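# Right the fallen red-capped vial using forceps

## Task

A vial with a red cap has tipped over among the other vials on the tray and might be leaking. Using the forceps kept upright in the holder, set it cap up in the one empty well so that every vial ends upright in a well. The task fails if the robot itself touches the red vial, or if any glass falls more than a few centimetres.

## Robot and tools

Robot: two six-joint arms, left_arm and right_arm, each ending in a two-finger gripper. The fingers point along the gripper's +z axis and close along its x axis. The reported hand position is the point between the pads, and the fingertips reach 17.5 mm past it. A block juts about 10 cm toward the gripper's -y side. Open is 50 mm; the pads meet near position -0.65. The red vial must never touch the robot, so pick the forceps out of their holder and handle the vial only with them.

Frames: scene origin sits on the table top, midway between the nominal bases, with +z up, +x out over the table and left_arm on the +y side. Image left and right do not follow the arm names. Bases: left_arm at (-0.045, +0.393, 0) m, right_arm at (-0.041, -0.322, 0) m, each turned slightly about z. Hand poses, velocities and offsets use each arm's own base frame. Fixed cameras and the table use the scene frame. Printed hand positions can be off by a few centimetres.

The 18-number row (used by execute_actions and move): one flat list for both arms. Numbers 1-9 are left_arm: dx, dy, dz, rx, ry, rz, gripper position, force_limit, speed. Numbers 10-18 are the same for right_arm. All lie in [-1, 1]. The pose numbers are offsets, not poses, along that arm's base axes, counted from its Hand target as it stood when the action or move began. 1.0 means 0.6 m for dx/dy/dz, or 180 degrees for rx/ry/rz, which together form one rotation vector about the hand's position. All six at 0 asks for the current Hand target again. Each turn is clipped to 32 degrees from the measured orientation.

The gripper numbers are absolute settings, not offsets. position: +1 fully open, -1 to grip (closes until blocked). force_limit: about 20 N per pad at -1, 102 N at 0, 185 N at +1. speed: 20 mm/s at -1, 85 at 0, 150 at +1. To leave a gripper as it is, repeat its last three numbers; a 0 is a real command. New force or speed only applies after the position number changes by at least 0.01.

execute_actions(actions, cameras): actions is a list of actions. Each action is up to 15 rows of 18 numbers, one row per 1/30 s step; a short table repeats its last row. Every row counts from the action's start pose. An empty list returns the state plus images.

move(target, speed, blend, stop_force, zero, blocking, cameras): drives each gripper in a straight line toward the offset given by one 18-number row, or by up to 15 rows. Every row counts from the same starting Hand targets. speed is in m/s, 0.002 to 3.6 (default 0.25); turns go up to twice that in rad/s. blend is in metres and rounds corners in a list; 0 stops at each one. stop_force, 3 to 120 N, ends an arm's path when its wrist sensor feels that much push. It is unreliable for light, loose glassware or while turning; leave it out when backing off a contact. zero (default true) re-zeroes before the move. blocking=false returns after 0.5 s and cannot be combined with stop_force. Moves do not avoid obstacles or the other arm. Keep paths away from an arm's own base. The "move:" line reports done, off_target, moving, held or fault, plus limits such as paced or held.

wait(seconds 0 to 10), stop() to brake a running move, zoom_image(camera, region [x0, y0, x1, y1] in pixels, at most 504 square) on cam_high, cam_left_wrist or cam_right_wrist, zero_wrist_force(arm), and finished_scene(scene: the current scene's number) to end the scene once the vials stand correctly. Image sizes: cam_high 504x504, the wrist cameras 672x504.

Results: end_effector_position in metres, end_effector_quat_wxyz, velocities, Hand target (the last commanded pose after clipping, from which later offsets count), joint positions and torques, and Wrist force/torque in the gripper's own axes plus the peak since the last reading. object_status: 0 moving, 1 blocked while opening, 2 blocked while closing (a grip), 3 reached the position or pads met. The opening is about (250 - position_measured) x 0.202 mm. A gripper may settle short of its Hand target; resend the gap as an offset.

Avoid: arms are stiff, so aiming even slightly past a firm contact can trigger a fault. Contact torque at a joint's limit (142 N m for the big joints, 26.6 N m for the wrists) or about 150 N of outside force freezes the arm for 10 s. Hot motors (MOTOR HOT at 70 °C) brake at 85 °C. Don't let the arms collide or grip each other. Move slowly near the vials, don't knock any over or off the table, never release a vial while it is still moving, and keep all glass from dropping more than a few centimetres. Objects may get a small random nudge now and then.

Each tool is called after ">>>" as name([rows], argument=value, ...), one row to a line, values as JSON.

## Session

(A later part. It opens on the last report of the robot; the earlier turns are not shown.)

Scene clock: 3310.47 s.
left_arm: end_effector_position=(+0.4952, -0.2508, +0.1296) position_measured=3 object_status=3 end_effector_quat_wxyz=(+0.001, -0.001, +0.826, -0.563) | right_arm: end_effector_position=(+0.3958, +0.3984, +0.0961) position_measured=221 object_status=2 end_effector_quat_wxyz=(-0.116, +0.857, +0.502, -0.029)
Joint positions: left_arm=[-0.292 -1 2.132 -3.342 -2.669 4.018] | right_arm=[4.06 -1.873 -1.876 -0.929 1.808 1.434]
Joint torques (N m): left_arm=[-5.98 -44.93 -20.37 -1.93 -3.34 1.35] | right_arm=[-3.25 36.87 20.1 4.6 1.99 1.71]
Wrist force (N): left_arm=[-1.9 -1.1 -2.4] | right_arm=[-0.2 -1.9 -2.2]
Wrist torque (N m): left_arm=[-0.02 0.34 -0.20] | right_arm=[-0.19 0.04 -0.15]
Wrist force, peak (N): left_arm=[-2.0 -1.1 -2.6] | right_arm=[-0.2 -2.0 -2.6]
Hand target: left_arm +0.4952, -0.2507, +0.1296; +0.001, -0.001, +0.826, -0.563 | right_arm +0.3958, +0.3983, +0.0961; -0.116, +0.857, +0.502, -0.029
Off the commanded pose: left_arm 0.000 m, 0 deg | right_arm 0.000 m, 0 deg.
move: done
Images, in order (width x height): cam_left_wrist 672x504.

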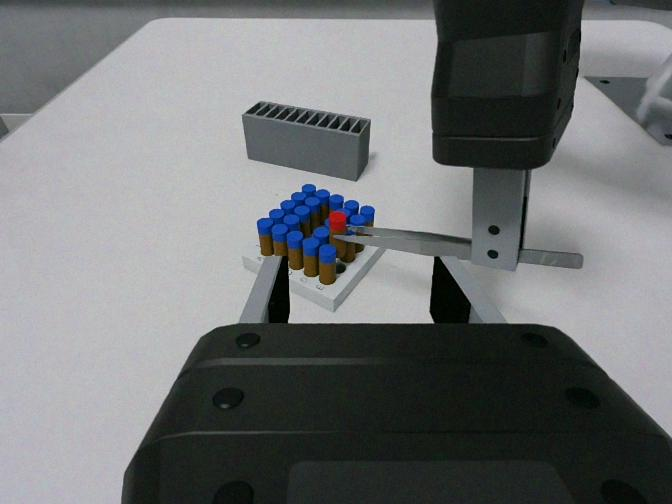

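>>> move(target=[0,0,0,0,0,0,1,1,1, 0,0,-0.0150,0,0,0,-1,-1,-1], speed=0.01, stop_force=3, cameras=["cam_left_wrist"])

>>> zoom_image(camera="cam_left_wrist", region=[305, 190, 375, 300])

Scene clock: 3317.73 s.
left_arm: end_effector_position=(+0.4952, -0.2508, +0.1296) position_measured=3 object_status=3 end_effector_quat_wxyz=(+0.001, -0.001, +0.826, -0.563) | right_arm: end_effector_position=(+0.3958, +0.3983, +0.0871) position_measured=221 object_status=2 end_effector_quat_wxyz=(-0.116, +0.857, +0.502, -0.029)
Joint positions: left_arm=[-0.292 -1 2.132 -3.342 -2.669 4.018] | right_arm=[4.06 -1.886 -1.886 -0.906 1.808 1.433]
Joint torques (N m): left_arm=[2.77 -42.3 -20.17 -2.03 -3.38 1.34] | right_arm=[-6.39 43.98 31.9 2.03 2.26 -2.1]
Wrist force (N): left_arm=[-1.8 -1.3 -2.5] | right_arm=[0.0 -1.9 -2.3]
Wrist torque (N m): left_arm=[-0.05 0.34 -0.20] | right_arm=[-0.21 0.02 -0.16]
Wrist force, peak (N): left_arm=[-1.9 -1.2 -2.6] | right_arm=[-0.1 -2.1 -2.8]
Hand target: left_arm +0.4952, -0.2507, +0.1296; +0.001, -0.001, +0.826, -0.563 | right_arm +0.3958, +0.3983, +0.0871; -0.116, +0.857, +0.502, -0.029
Off the commanded pose: left_arm 0.000 m, 0 deg | right_arm 0.000 m, 0 deg.
move: done
Images, in order (width x height): cam_left_wrist 672x504.

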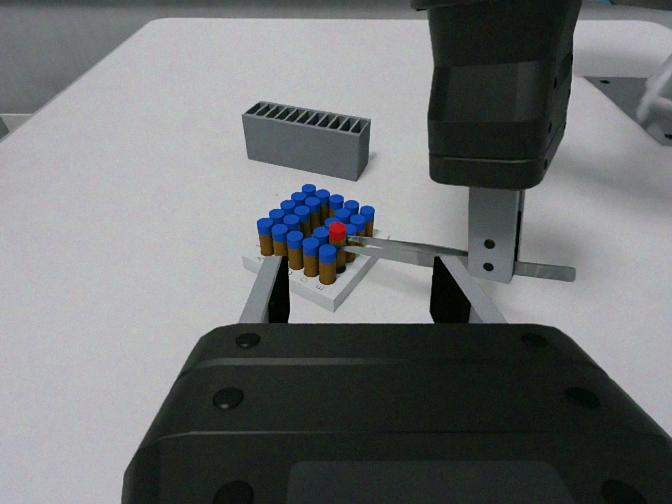

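Scaled by 4.582 from the camera's 672x504 image, which has a finer 960x720 frame.

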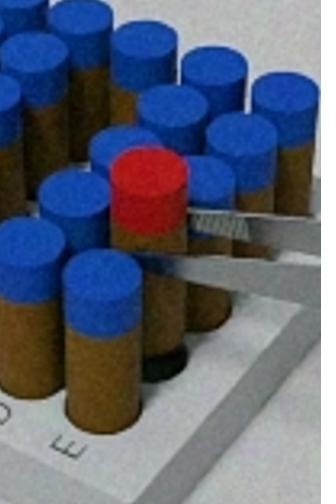

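>>> zoom_image(camera="cam_left_wrist", region=[315, 215, 360, 290])

Scaled by 6.720 from the camera's 672x504 image, which has a finer 960x720 frame.

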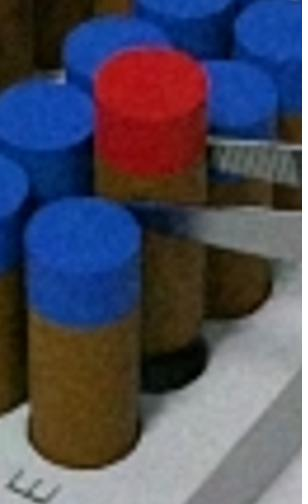

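>>> move(target=[0.1185,-0.0728,0.0423,0.2622,-0.0767,-0.1718,1,1,1, 0,0,0,0,0,0,-1,-1,-1], speed=0.2, cameras=["cam_left_wrist"])

>>> zoom_image(camera="cam_left_wrist", region=[335, 40, 380, 115])

Scene clock: 3338.33 s.
left_arm: end_effector_position=(+0.5663, -0.2945, +0.1549) position_measured=3 object_status=3 end_effector_quat_wxyz=(-0.049, +0.278, +0.945, -0.167) | right_arm: end_effector_position=(+0.3958, +0.3983, +0.0871) position_measured=221 object_status=2 end_effector_quat_wxyz=(-0.116, +0.857, +0.502, -0.029)
Joint positions: left_arm=[-0.549 -1.142 1.535 -1.956 -1.92 4.737] | right_arm=[4.06 -1.886 -1.886 -0.906 1.808 1.433]
Joint torques (N m): left_arm=[6.87 -51.12 -16.84 -3.04 -0.59 -1.23] | right_arm=[-6.82 43.18 32.15 2.2 1.15 -0.66]
Wrist force (N): left_arm=[-2.0 0.5 -2.2] | right_arm=[-0.1 -1.9 -2.1]
Wrist torque (N m): left_arm=[0.37 0.39 -0.19] | right_arm=[-0.21 0.03 -0.16]
Wrist force, peak (N): left_arm=[-2.6 0.1 -2.5] | right_arm=[0.0 -2.2 -2.5]
Hand target: left_arm +0.5663, -0.2944, +0.1550; -0.049, +0.278, +0.945, -0.167 | right_arm +0.3958, +0.3983, +0.0871; -0.116, +0.857, +0.502, -0.029
Off the commanded pose: left_arm 0.000 m, 0 deg | right_arm 0.000 m, 0 deg.
move: done
Images, in order (width x height): cam_left_wrist 672x504.

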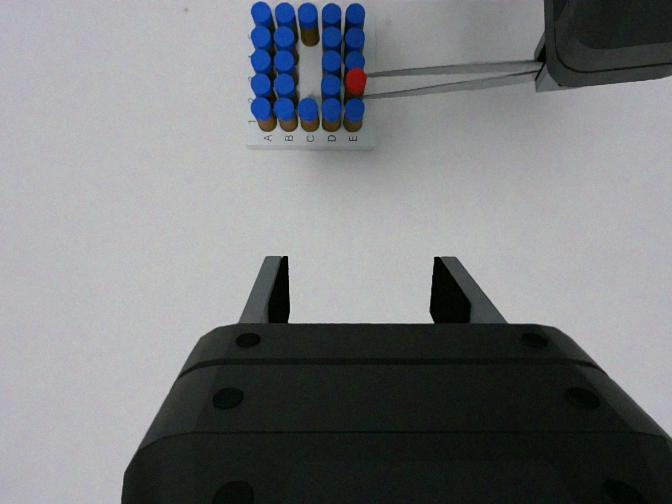

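Scaled by 6.720 from the camera's 672x504 image, which has a finer 960x720 frame.

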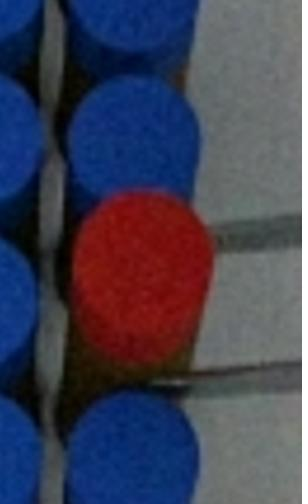

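>>> move(target=[0,0,0,0,0,0,1,1,1, 0,0,-0.0050,0,0,0,-1,-1,-1], speed=0.006, stop_force=3, cameras=["cam_left_wrist"])

>>> zoom_image(camera="cam_left_wrist", region=[335, 40, 380, 115])

>>> move(target=[-0.1185,0.0728,-0.0423,-0.2622,0.0767,0.1718,1,1,1, 0,0,0,0,0,0,-1,-1,-1], speed=0.2, cameras=["cam_left_wrist"])

>>> zoom_image(camera="cam_left_wrist", region=[315, 215, 360, 290])

Scene clock: 3354.13 s.
left_arm: end_effector_position=(+0.5663, -0.2944, +0.1550) position_measured=3 object_status=3 end_effector_quat_wxyz=(-0.049, +0.278, +0.945, -0.167) | right_arm: end_effector_position=(+0.3957, +0.3983, +0.0841) position_measured=221 object_status=2 end_effector_quat_wxyz=(-0.116, +0.857, +0.502, -0.029)
Joint positions: left_arm=[-0.549 -1.143 1.535 -1.956 -1.92 4.737] | right_arm=[4.06 -1.89 -1.89 -0.898 1.808 1.433]
Joint torques (N m): left_arm=[8.57 -50.9 -29.36 -2.78 0.25 -1.38] | right_arm=[-7 41.55 17.67 2.33 0.64 0.31]
Wrist force (N): left_arm=[-1.9 0.6 -2.1] | right_arm=[-0.1 -2.1 -2.2]
Wrist torque (N m): left_arm=[0.38 0.37 -0.19] | right_arm=[-0.24 0.03 -0.16]
Wrist force, peak (N): left_arm=[-2.1 0.8 -2.5] | right_arm=[-0.3 -2.1 -2.6]
Hand target: left_arm +0.5663, -0.2944, +0.1550; -0.049, +0.278, +0.945, -0.167 | right_arm +0.3958, +0.3983, +0.0841; -0.116, +0.857, +0.502, -0.029
Off the commanded pose: left_arm 0.000 m, 0 deg | right_arm 0.000 m, 0 deg.
move: done
Images, in order (width x height): cam_left_wrist 672x504.

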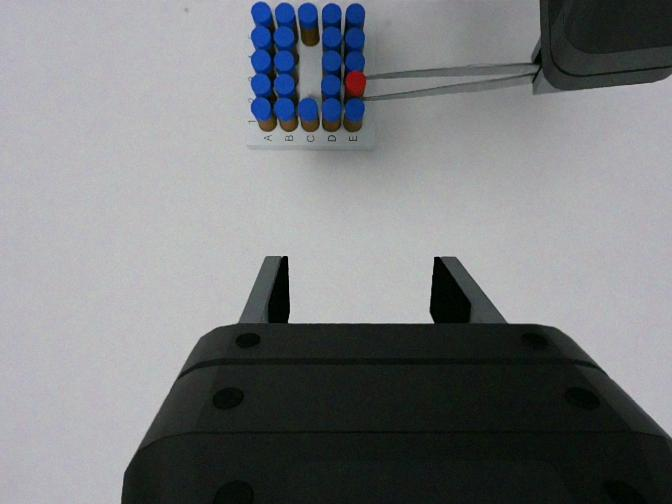

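Scaled by 6.720 from the camera's 672x504 image, which has a finer 960x720 frame.

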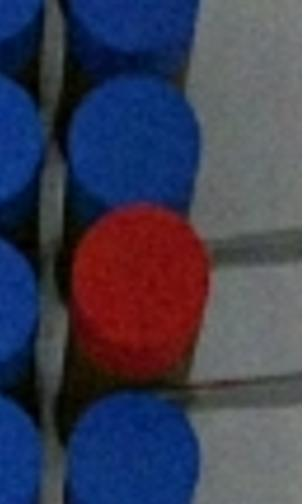

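Scene clock: 3357.20 s.
left_arm: end_effector_position=(+0.4952, -0.2507, +0.1295) position_measured=3 object_status=3 end_effector_quat_wxyz=(+0.001, -0.001, +0.826, -0.563) | right_arm: end_effector_position=(+0.3958, +0.3983, +0.0841) position_measured=221 object_status=2 end_effector_quat_wxyz=(-0.116, +0.857, +0.502, -0.029)
Joint positions: left_arm=[-0.292 -1 2.132 -3.342 -2.669 4.019] | right_arm=[4.06 -1.89 -1.89 -0.898 1.808 1.433]
Joint torques (N m): left_arm=[-7.88 -44.99 -20.75 -4.27 -2.83 -0.81] | right_arm=[-6.39 44.17 30.84 2.29 0 1.08]
Wrist force (N): left_arm=[-1.9 -1.2 -2.5] | right_arm=[-0.2 -2.2 -2.2]
Wrist torque (N m): left_arm=[-0.03 0.35 -0.21] | right_arm=[-0.25 0.04 -0.15]
Wrist force, peak (N): left_arm=[-2.8 -0.1 -2.6] | right_arm=[-0.3 -2.3 -2.5]
Hand target: left_arm +0.4952, -0.2507, +0.1296; +0.001, -0.001, +0.826, -0.563 | right_arm +0.3958, +0.3983, +0.0841; -0.116, +0.857, +0.502, -0.029
Off the commanded pose: left_arm 0.000 m, 0 deg | right_arm 0.000 m, 0 deg.
move: done
Images, in order (width x height): cam_left_wrist 672x504.

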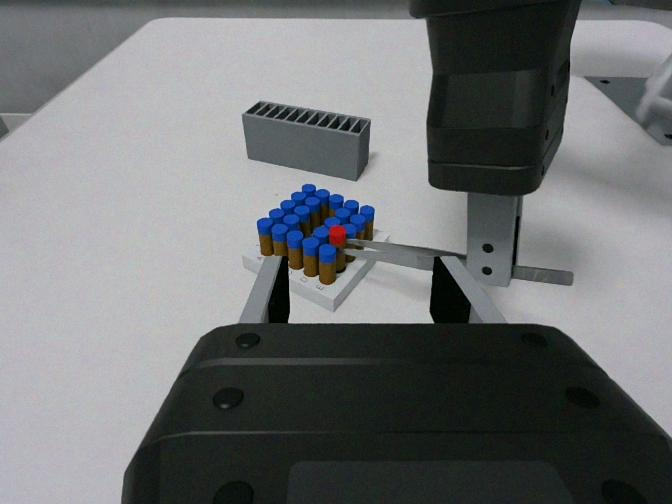

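Scaled by 6.720 from the camera's 672x504 image, which has a finer 960x720 frame.

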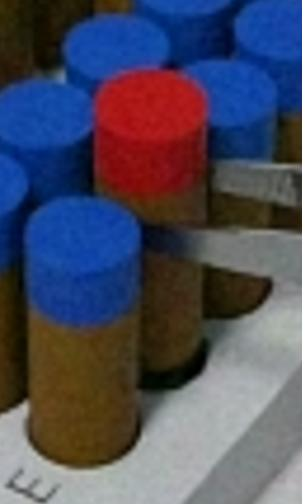

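>>> move([
  [0,0,0,0,0,0,1,1,1, -0.00046,-0.00079,0,0,0,0,-1,-1,-1],
  [0,0,0,0,0,0,1,1,1, -0.00046,-0.00079,-0.0075,0,0,0,-1,-1,-1],
], speed=0.006, stop_force=3, cameras=["cam_left_wrist"])

>>> zoom_image(camera="cam_left_wrist", region=[315, 215, 360, 290])

Scene clock: 3369.13 s.
left_arm: end_effector_position=(+0.4952, -0.2508, +0.1296) position_measured=3 object_status=3 end_effector_quat_wxyz=(+0.001, -0.001, +0.826, -0.563) | right_arm: end_effector_position=(+0.3955, +0.3978, +0.0796) position_measured=221 object_status=2 end_effector_quat_wxyz=(-0.116, +0.857, +0.502, -0.029)
Joint positions: left_arm=[-0.292 -1 2.132 -3.342 -2.669 4.018] | right_arm=[4.059 -1.896 -1.896 -0.886 1.808 1.433]
Joint torques (N m): left_arm=[-5.14 -44.92 -20.34 -2.06 -3.34 1.38] | right_arm=[-9.45 41.65 18.65 2.17 0.35 -2.36]
Wrist force (N): left_arm=[-1.8 -0.9 -2.3] | right_arm=[-0.1 -2.0 -2.1]
Wrist torque (N m): left_arm=[-0.01 0.34 -0.20] | right_arm=[-0.22 0.03 -0.15]
Wrist force, peak (N): left_arm=[-1.9 -1.3 -2.6] | right_arm=[-0.3 -2.1 -2.7]
Hand target: left_arm +0.4952, -0.2507, +0.1296; +0.001, -0.001, +0.826, -0.563 | right_arm +0.3955, +0.3978, +0.0796; -0.116, +0.857, +0.502, -0.029
Off the commanded pose: left_arm 0.000 m, 0 deg | right_arm 0.000 m, 0 deg.
move: done
Images, in order (width x height): cam_left_wrist 672x504.

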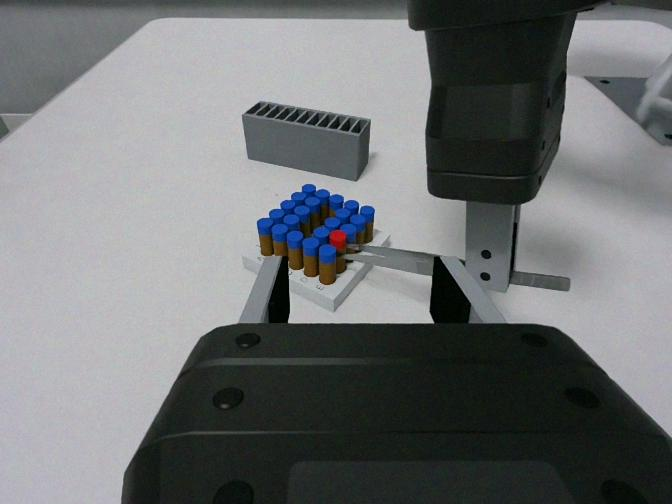

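Scaled by 6.720 from the camera's 672x504 image, which has a finer 960x720 frame.

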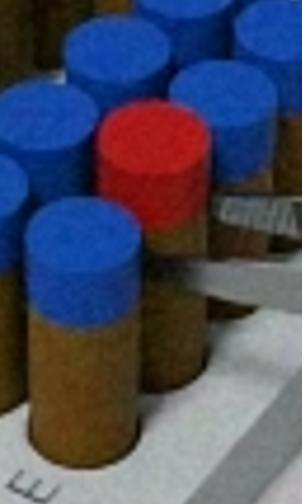

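>>> move(target=[0,0,0,0,0,0,1,1,1, 0,0,-0.0050,0,0,0,-1,-1,-1], speed=0.006, stop_force=3, cameras=["cam_left_wrist"])

>>> zoom_image(camera="cam_left_wrist", region=[315, 215, 360, 290])

Scene clock: 3375.80 s.
left_arm: end_effector_position=(+0.4952, -0.2508, +0.1296) position_measured=3 object_status=3 end_effector_quat_wxyz=(+0.001, -0.001, +0.826, -0.563) | right_arm: end_effector_position=(+0.3955, +0.3978, +0.0766) position_measured=221 object_status=2 end_effector_quat_wxyz=(-0.116, +0.857, +0.502, -0.029)
Joint positions: left_arm=[-0.292 -1 2.132 -3.342 -2.669 4.018] | right_arm=[4.059 -1.9 -1.899 -0.878 1.808 1.433]
Joint torques (N m): left_arm=[1.4 -42.05 -19.7 -1.98 -3.29 1.29] | right_arm=[-9.35 41.65 17.68 2.25 1.71 -1.85]
Wrist force (N): left_arm=[-1.8 -1.0 -2.6] | right_arm=[-0.1 -2.3 -2.2]
Wrist torque (N m): left_arm=[-0.02 0.34 -0.21] | right_arm=[-0.27 0.02 -0.14]
Wrist force, peak (N): left_arm=[-2.0 -1.0 -2.6] | right_arm=[-0.1 -2.4 -2.4]
Hand target: left_arm +0.4952, -0.2507, +0.1296; +0.001, -0.001, +0.826, -0.563 | right_arm +0.3955, +0.3978, +0.0766; -0.116, +0.857, +0.502, -0.029
Off the commanded pose: left_arm 0.000 m, 0 deg | right_arm 0.000 m, 0 deg.
move: done
Images, in order (width x height): cam_left_wrist 672x504.

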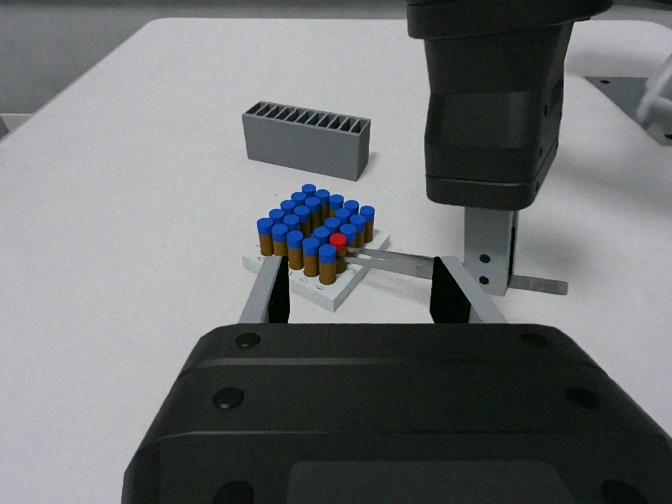

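Scaled by 6.720 from the camera's 672x504 image, which has a finer 960x720 frame.

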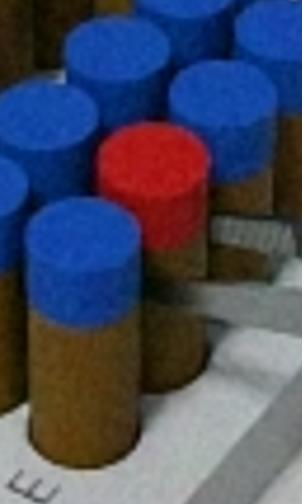

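>>> move(target=[0,0,0,0,0,0,1,1,1, 0,0,-0.0018,0,0,0,-1,-1,-1], speed=0.005, stop_force=3, cameras=["cam_left_wrist"])

>>> zoom_image(camera="cam_left_wrist", region=[315, 215, 360, 290])

Scene clock: 3382.07 s.
left_arm: end_effector_position=(+0.4952, -0.2507, +0.1296) position_measured=3 object_status=3 end_effector_quat_wxyz=(+0.001, -0.001, +0.826, -0.563) | right_arm: end_effector_position=(+0.3955, +0.3978, +0.0755) position_measured=221 object_status=2 end_effector_quat_wxyz=(-0.116, +0.857, +0.502, -0.029)
Joint positions: left_arm=[-0.292 -1 2.132 -3.342 -2.669 4.018] | right_arm=[4.059 -1.902 -1.9 -0.876 1.808 1.433]
Joint torques (N m): left_arm=[6.14 -39.95 -19.75 -2.01 -3.29 1.44] | right_arm=[-6.78 33.45 11.5 2.94 2.49 -1.34]
Wrist force (N): left_arm=[-1.8 -1.1 -2.3] | right_arm=[-0.2 -2.1 -2.4]
Wrist torque (N m): left_arm=[-0.03 0.33 -0.21] | right_arm=[-0.24 0.05 -0.14]
Wrist force, peak (N): left_arm=[-1.9 -1.4 -2.5] | right_arm=[-0.2 -2.4 -2.3]
Hand target: left_arm +0.4952, -0.2507, +0.1296; +0.001, -0.001, +0.826, -0.563 | right_arm +0.3955, +0.3978, +0.0755; -0.116, +0.857, +0.502, -0.029
Off the commanded pose: left_arm 0.000 m, 0 deg | right_arm 0.000 m, 0 deg.
move: done
Images, in order (width x height): cam_left_wrist 672x504.

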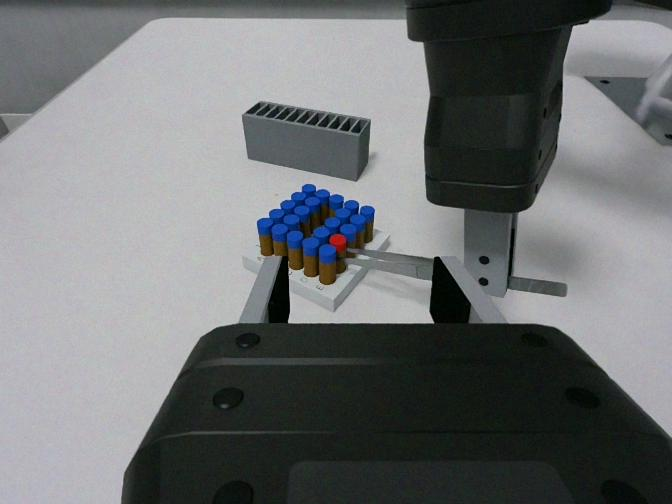

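Scaled by 6.720 from the camera's 672x504 image, which has a finer 960x720 frame.

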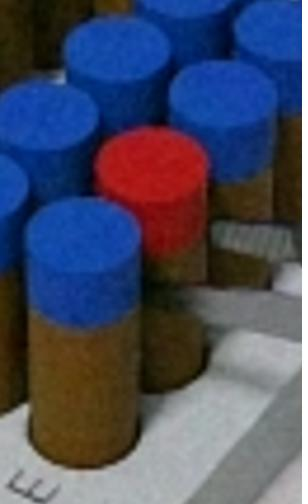

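>>> execute_actions([
  [[0,0,0,0,0,0,1,1,1,0,0,0,0,0,0,-0.425,-1,-1]],
], cameras=["cam_left_wrist"])

>>> zoom_image(camera="cam_left_wrist", region=[315, 215, 360, 290])

Scene clock: 3414.50 s.
left_arm: end_effector_position=(+0.4952, -0.2507, +0.1296) position_measured=3 object_status=3 end_effector_quat_wxyz=(+0.001, -0.001, +0.826, -0.563) | right_arm: end_effector_position=(+0.3955, +0.3978, +0.0755) position_measured=216 object_status=3 end_effector_quat_wxyz=(-0.116, +0.857, +0.502, -0.029)
Joint positions: left_arm=[-0.292 -1 2.132 -3.342 -2.669 4.018] | right_arm=[4.059 -1.902 -1.9 -0.876 1.808 1.433]
Joint torques (N m): left_arm=[6.96 -37.95 -19.52 -1.97 -3.19 1.28] | right_arm=[-5.46 41.57 24.62 2.62 2.54 -0.69]
Wrist force (N): left_arm=[-1.8 -1.1 -2.7] | right_arm=[-0.2 -2.0 -2.4]
Wrist torque (N m): left_arm=[-0.02 0.34 -0.21] | right_arm=[-0.22 0.04 -0.15]
Wrist force, peak (N): left_arm=[-1.8 -1.1 -2.7] | right_arm=[-0.2 -2.3 -2.6]
Hand target: left_arm +0.4952, -0.2507, +0.1296; +0.001, -0.001, +0.826, -0.563 | right_arm +0.3955, +0.3978, +0.0755; -0.116, +0.857, +0.502, -0.029
Off the commanded pose: left_arm 0.000 m, 0 deg | right_arm 0.000 m, 0 deg.
Images, in order (width x height): cam_left_wrist 672x504.

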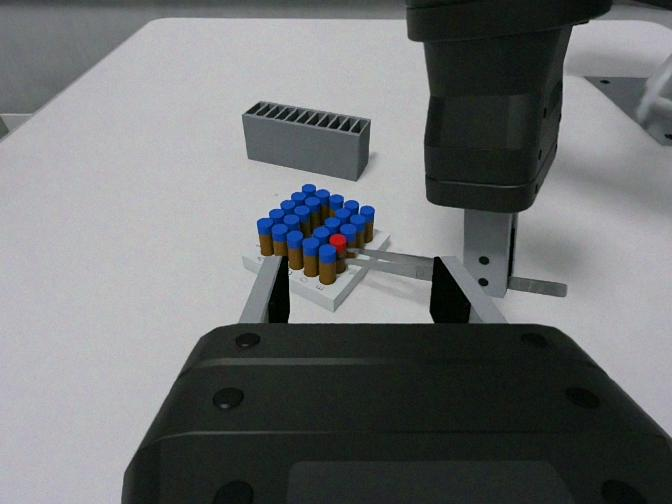

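Scaled by 6.720 from the camera's 672x504 image, which has a finer 960x720 frame.

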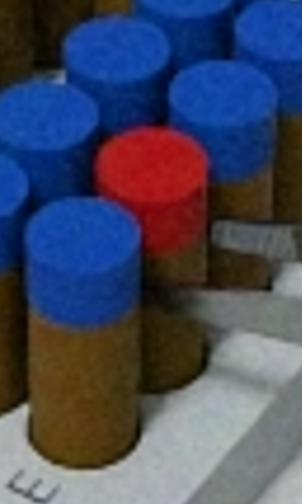

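>>> execute_actions([
  [[0,0,0,0,0,0,1,1,1,0,0,0,0,0,0,-0.415,-1,-1]],
], cameras=["cam_left_wrist"])

>>> zoom_image(camera="cam_left_wrist", region=[315, 215, 360, 290])

Scene clock: 3418.57 s.
left_arm: end_effector_position=(+0.4952, -0.2507, +0.1296) position_measured=3 object_status=3 end_effector_quat_wxyz=(+0.001, -0.001, +0.826, -0.563) | right_arm: end_effector_position=(+0.3955, +0.3978, +0.0755) position_measured=214 object_status=3 end_effector_quat_wxyz=(-0.116, +0.857, +0.502, -0.029)
Joint positions: left_arm=[-0.292 -1 2.132 -3.342 -2.669 4.018] | right_arm=[4.059 -1.902 -1.9 -0.876 1.808 1.433]
Joint torques (N m): left_arm=[6.5 -36.71 -19.6 -2.13 -3.21 1.43] | right_arm=[-3.58 41.46 28.93 2.54 2.44 -0.34]
Wrist force (N): left_arm=[-1.9 -1.1 -2.4] | right_arm=[-0.1 -2.2 -2.5]
Wrist torque (N m): left_arm=[-0.02 0.35 -0.20] | right_arm=[-0.26 0.02 -0.14]
Wrist force, peak (N): left_arm=[-1.9 -1.3 -2.6] | right_arm=[-0.3 -2.2 -2.7]
Hand target: left_arm +0.4952, -0.2507, +0.1296; +0.001, -0.001, +0.826, -0.563 | right_arm +0.3955, +0.3978, +0.0755; -0.116, +0.857, +0.502, -0.029
Off the commanded pose: left_arm 0.000 m, 0 deg | right_arm 0.000 m, 0 deg.
Images, in order (width x height): cam_left_wrist 672x504.

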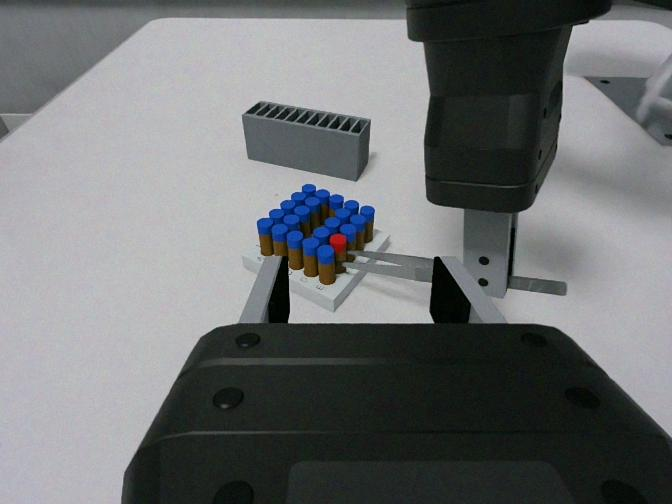

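Scaled by 6.720 from the camera's 672x504 image, which has a finer 960x720 frame.

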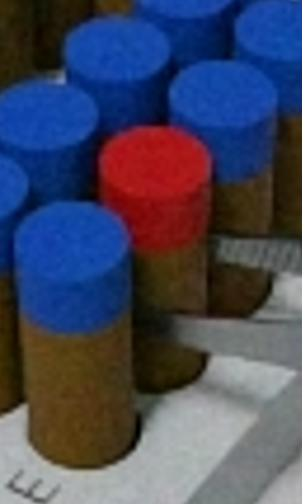

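>>> move([
  [0,0,0,0,0,0,1,1,1, -0.00042,-0.00072,0,0,0,0,-0.415,-1,-1],
  [0,0,0,0,0,0,1,1,1, -0.0111,0.0055,0.0055,0,0,0,-0.415,-1,-1],
], speed=0.008, stop_force=3, cameras=["cam_left_wrist"])

>>> zoom_image(camera="cam_left_wrist", region=[315, 215, 375, 290])

Scene clock: 3429.47 s.
left_arm: end_effector_position=(+0.4952, -0.2507, +0.1296) position_measured=3 object_status=3 end_effector_quat_wxyz=(+0.001, -0.001, +0.826, -0.563) | right_arm: end_effector_position=(+0.3888, +0.4011, +0.0789) position_measured=214 object_status=3 end_effector_quat_wxyz=(-0.116, +0.857, +0.502, -0.029)
Joint positions: left_arm=[-0.292 -1 2.132 -3.342 -2.669 4.018] | right_arm=[4.073 -1.891 -1.906 -0.877 1.807 1.447]
Joint torques (N m): left_arm=[6.47 -33.29 -19.13 -2.04 -3.09 1.41] | right_arm=[-5.84 31.1 14.57 3.07 -0.46 -1.63]
Wrist force (N): left_arm=[-1.9 -1.2 -2.4] | right_arm=[-0.3 -2.2 -2.3]
Wrist torque (N m): left_arm=[-0.04 0.35 -0.21] | right_arm=[-0.27 0.06 -0.15]
Wrist force, peak (N): left_arm=[-2.0 -1.2 -2.8] | right_arm=[-0.2 -2.2 -2.8]
Hand target: left_arm +0.4952, -0.2507, +0.1296; +0.001, -0.001, +0.826, -0.563 | right_arm +0.3888, +0.4011, +0.0788; -0.116, +0.857, +0.502, -0.029
Off the commanded pose: left_arm 0.000 m, 0 deg | right_arm 0.000 m, 0 deg.
move: done
Images, in order (width x height): cam_left_wrist 672x504.

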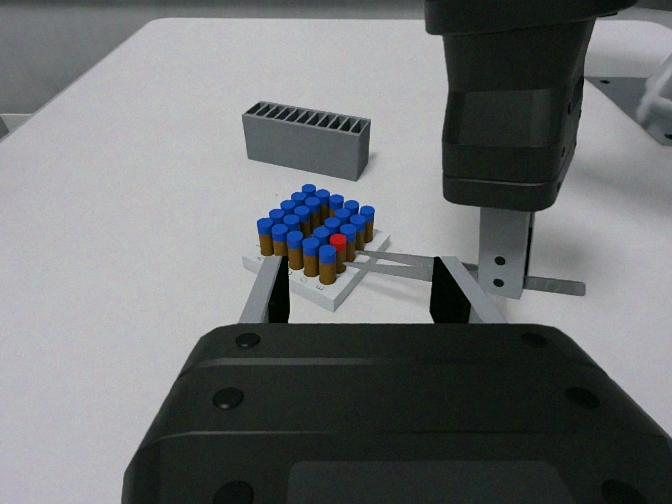

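Scaled by 6.720 from the camera's 672x504 image, which has a finer 960x720 frame.

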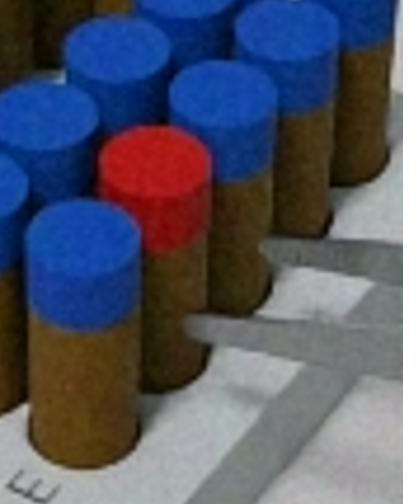

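>>> move(target=[0,0,0,0,0,0,1,1,1, -0.0359,0.0211,0.0180,0,0,0,-0.415,-1,-1], speed=0.02, cameras=["cam_left_wrist"])

>>> zoom_image(camera="cam_left_wrist", region=[240, 170, 410, 320])

Scene clock: 3435.67 s.
left_arm: end_effector_position=(+0.4952, -0.2507, +0.1296) position_measured=3 object_status=3 end_effector_quat_wxyz=(+0.001, -0.001, +0.826, -0.563) | right_arm: end_effector_position=(+0.3672, +0.4138, +0.0897) position_measured=214 object_status=3 end_effector_quat_wxyz=(-0.116, +0.857, +0.502, -0.029)
Joint positions: left_arm=[-0.292 -1 2.132 -3.342 -2.669 4.018] | right_arm=[4.119 -1.86 -1.919 -0.885 1.805 1.495]
Joint torques (N m): left_arm=[6.29 -31.06 -19.47 -2.01 -3.09 1.3] | right_arm=[-5.77 30.01 13.3 2.78 -0.56 -0.13]
Wrist force (N): left_arm=[-1.9 -1.3 -2.4] | right_arm=[-0.6 -2.1 -2.2]
Wrist torque (N m): left_arm=[-0.06 0.35 -0.20] | right_arm=[-0.28 0.11 -0.13]
Wrist force, peak (N): left_arm=[-1.8 -1.2 -2.7] | right_arm=[-0.4 -2.6 -2.2]
Hand target: left_arm +0.4952, -0.2507, +0.1296; +0.001, -0.001, +0.826, -0.563 | right_arm +0.3673, +0.4138, +0.0896; -0.116, +0.857, +0.502, -0.029
Off the commanded pose: left_arm 0.000 m, 0 deg | right_arm 0.000 m, 0 deg.
move: done
Images, in order (width x height): cam_left_wrist 672x504.

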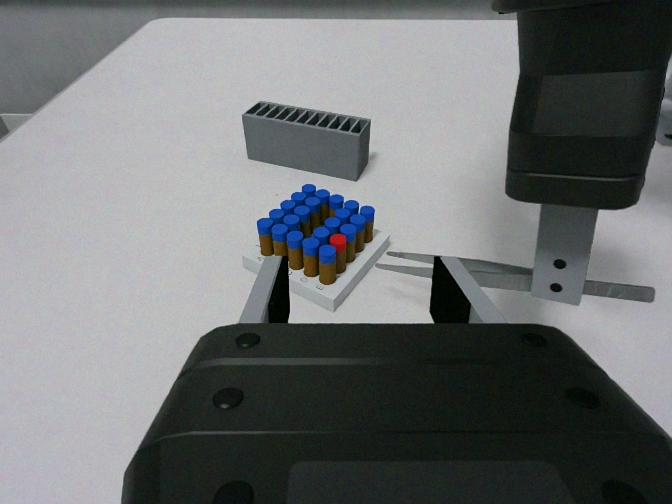

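Scaled by 2.965 from the camera's 672x504 image, which has a finer 960x720 frame.

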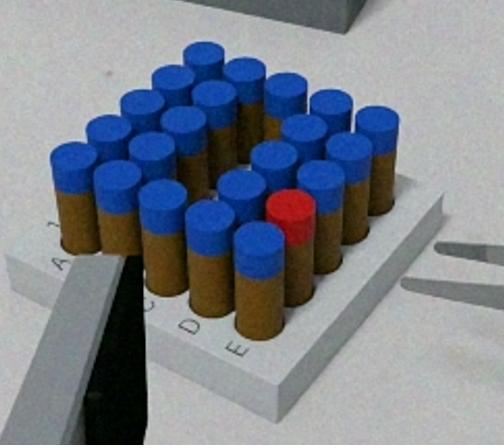

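>>> move(target=[0,0,0,0,0,0,1,1,1, -0.10,0.055,0.01,0,0,0,-1,-1,-1], speed=0.1, cameras=["cam_left_wrist"])

>>> zoom_image(camera="cam_left_wrist", region=[240, 170, 410, 320])

Scene clock: 3447.10 s.
left_arm: end_effector_position=(+0.4952, -0.2507, +0.1296) position_measured=3 object_status=3 end_effector_quat_wxyz=(+0.001, -0.001, +0.826, -0.563) | right_arm: end_effector_position=(+0.3073, +0.4467, +0.0956) position_measured=225 object_status=2 end_effector_quat_wxyz=(-0.116, +0.857, +0.502, -0.029)
Joint positions: left_arm=[-0.292 -1 2.132 -3.342 -2.669 4.018] | right_arm=[4.249 -1.817 -1.968 -0.848 1.797 1.628]
Joint torques (N m): left_arm=[6.05 -28.32 -18.84 -2.06 -3.11 1.35] | right_arm=[-9.26 25.2 30.62 2.28 0.94 -2.56]
Wrist force (N): left_arm=[-1.9 -1.0 -2.4] | right_arm=[-0.3 -1.8 -2.3]
Wrist torque (N m): left_arm=[-0.02 0.35 -0.20] | right_arm=[-0.19 0.02 -0.08]
Wrist force, peak (N): left_arm=[-1.9 -1.3 -2.7] | right_arm=[-0.1 -3.9 -1.9]
Hand target: left_arm +0.4952, -0.2507, +0.1296; +0.001, -0.001, +0.826, -0.563 | right_arm +0.3073, +0.4468, +0.0956; -0.116, +0.857, +0.502, -0.029
Off the commanded pose: left_arm 0.000 m, 0 deg | right_arm 0.000 m, 0 deg.
move: done
Images, in order (width x height): cam_left_wrist 672x504.

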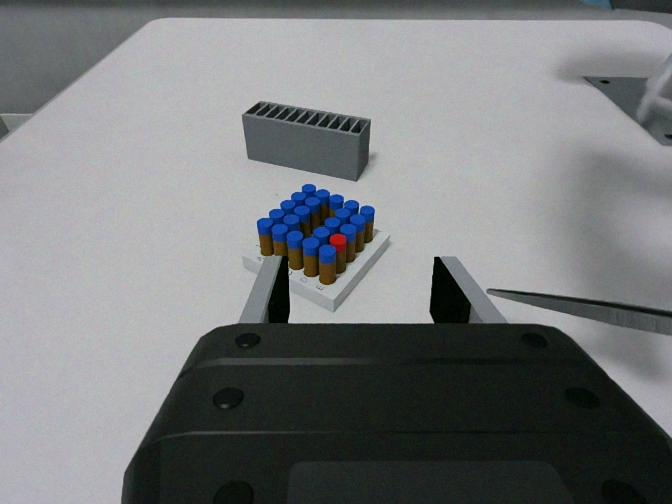

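Scaled by 2.965 from the camera's 672x504 image, which has a finer 960x720 frame.

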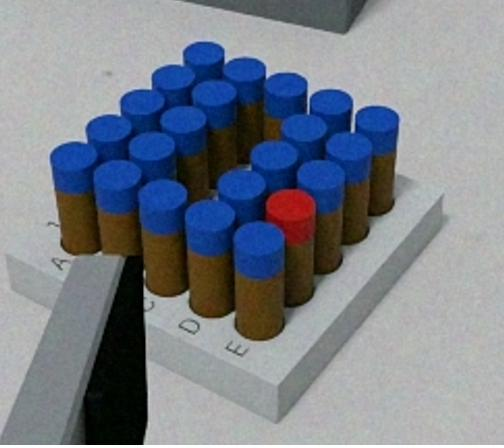

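>>> finished_scene(scene=1)

The scene is finished: the task was done.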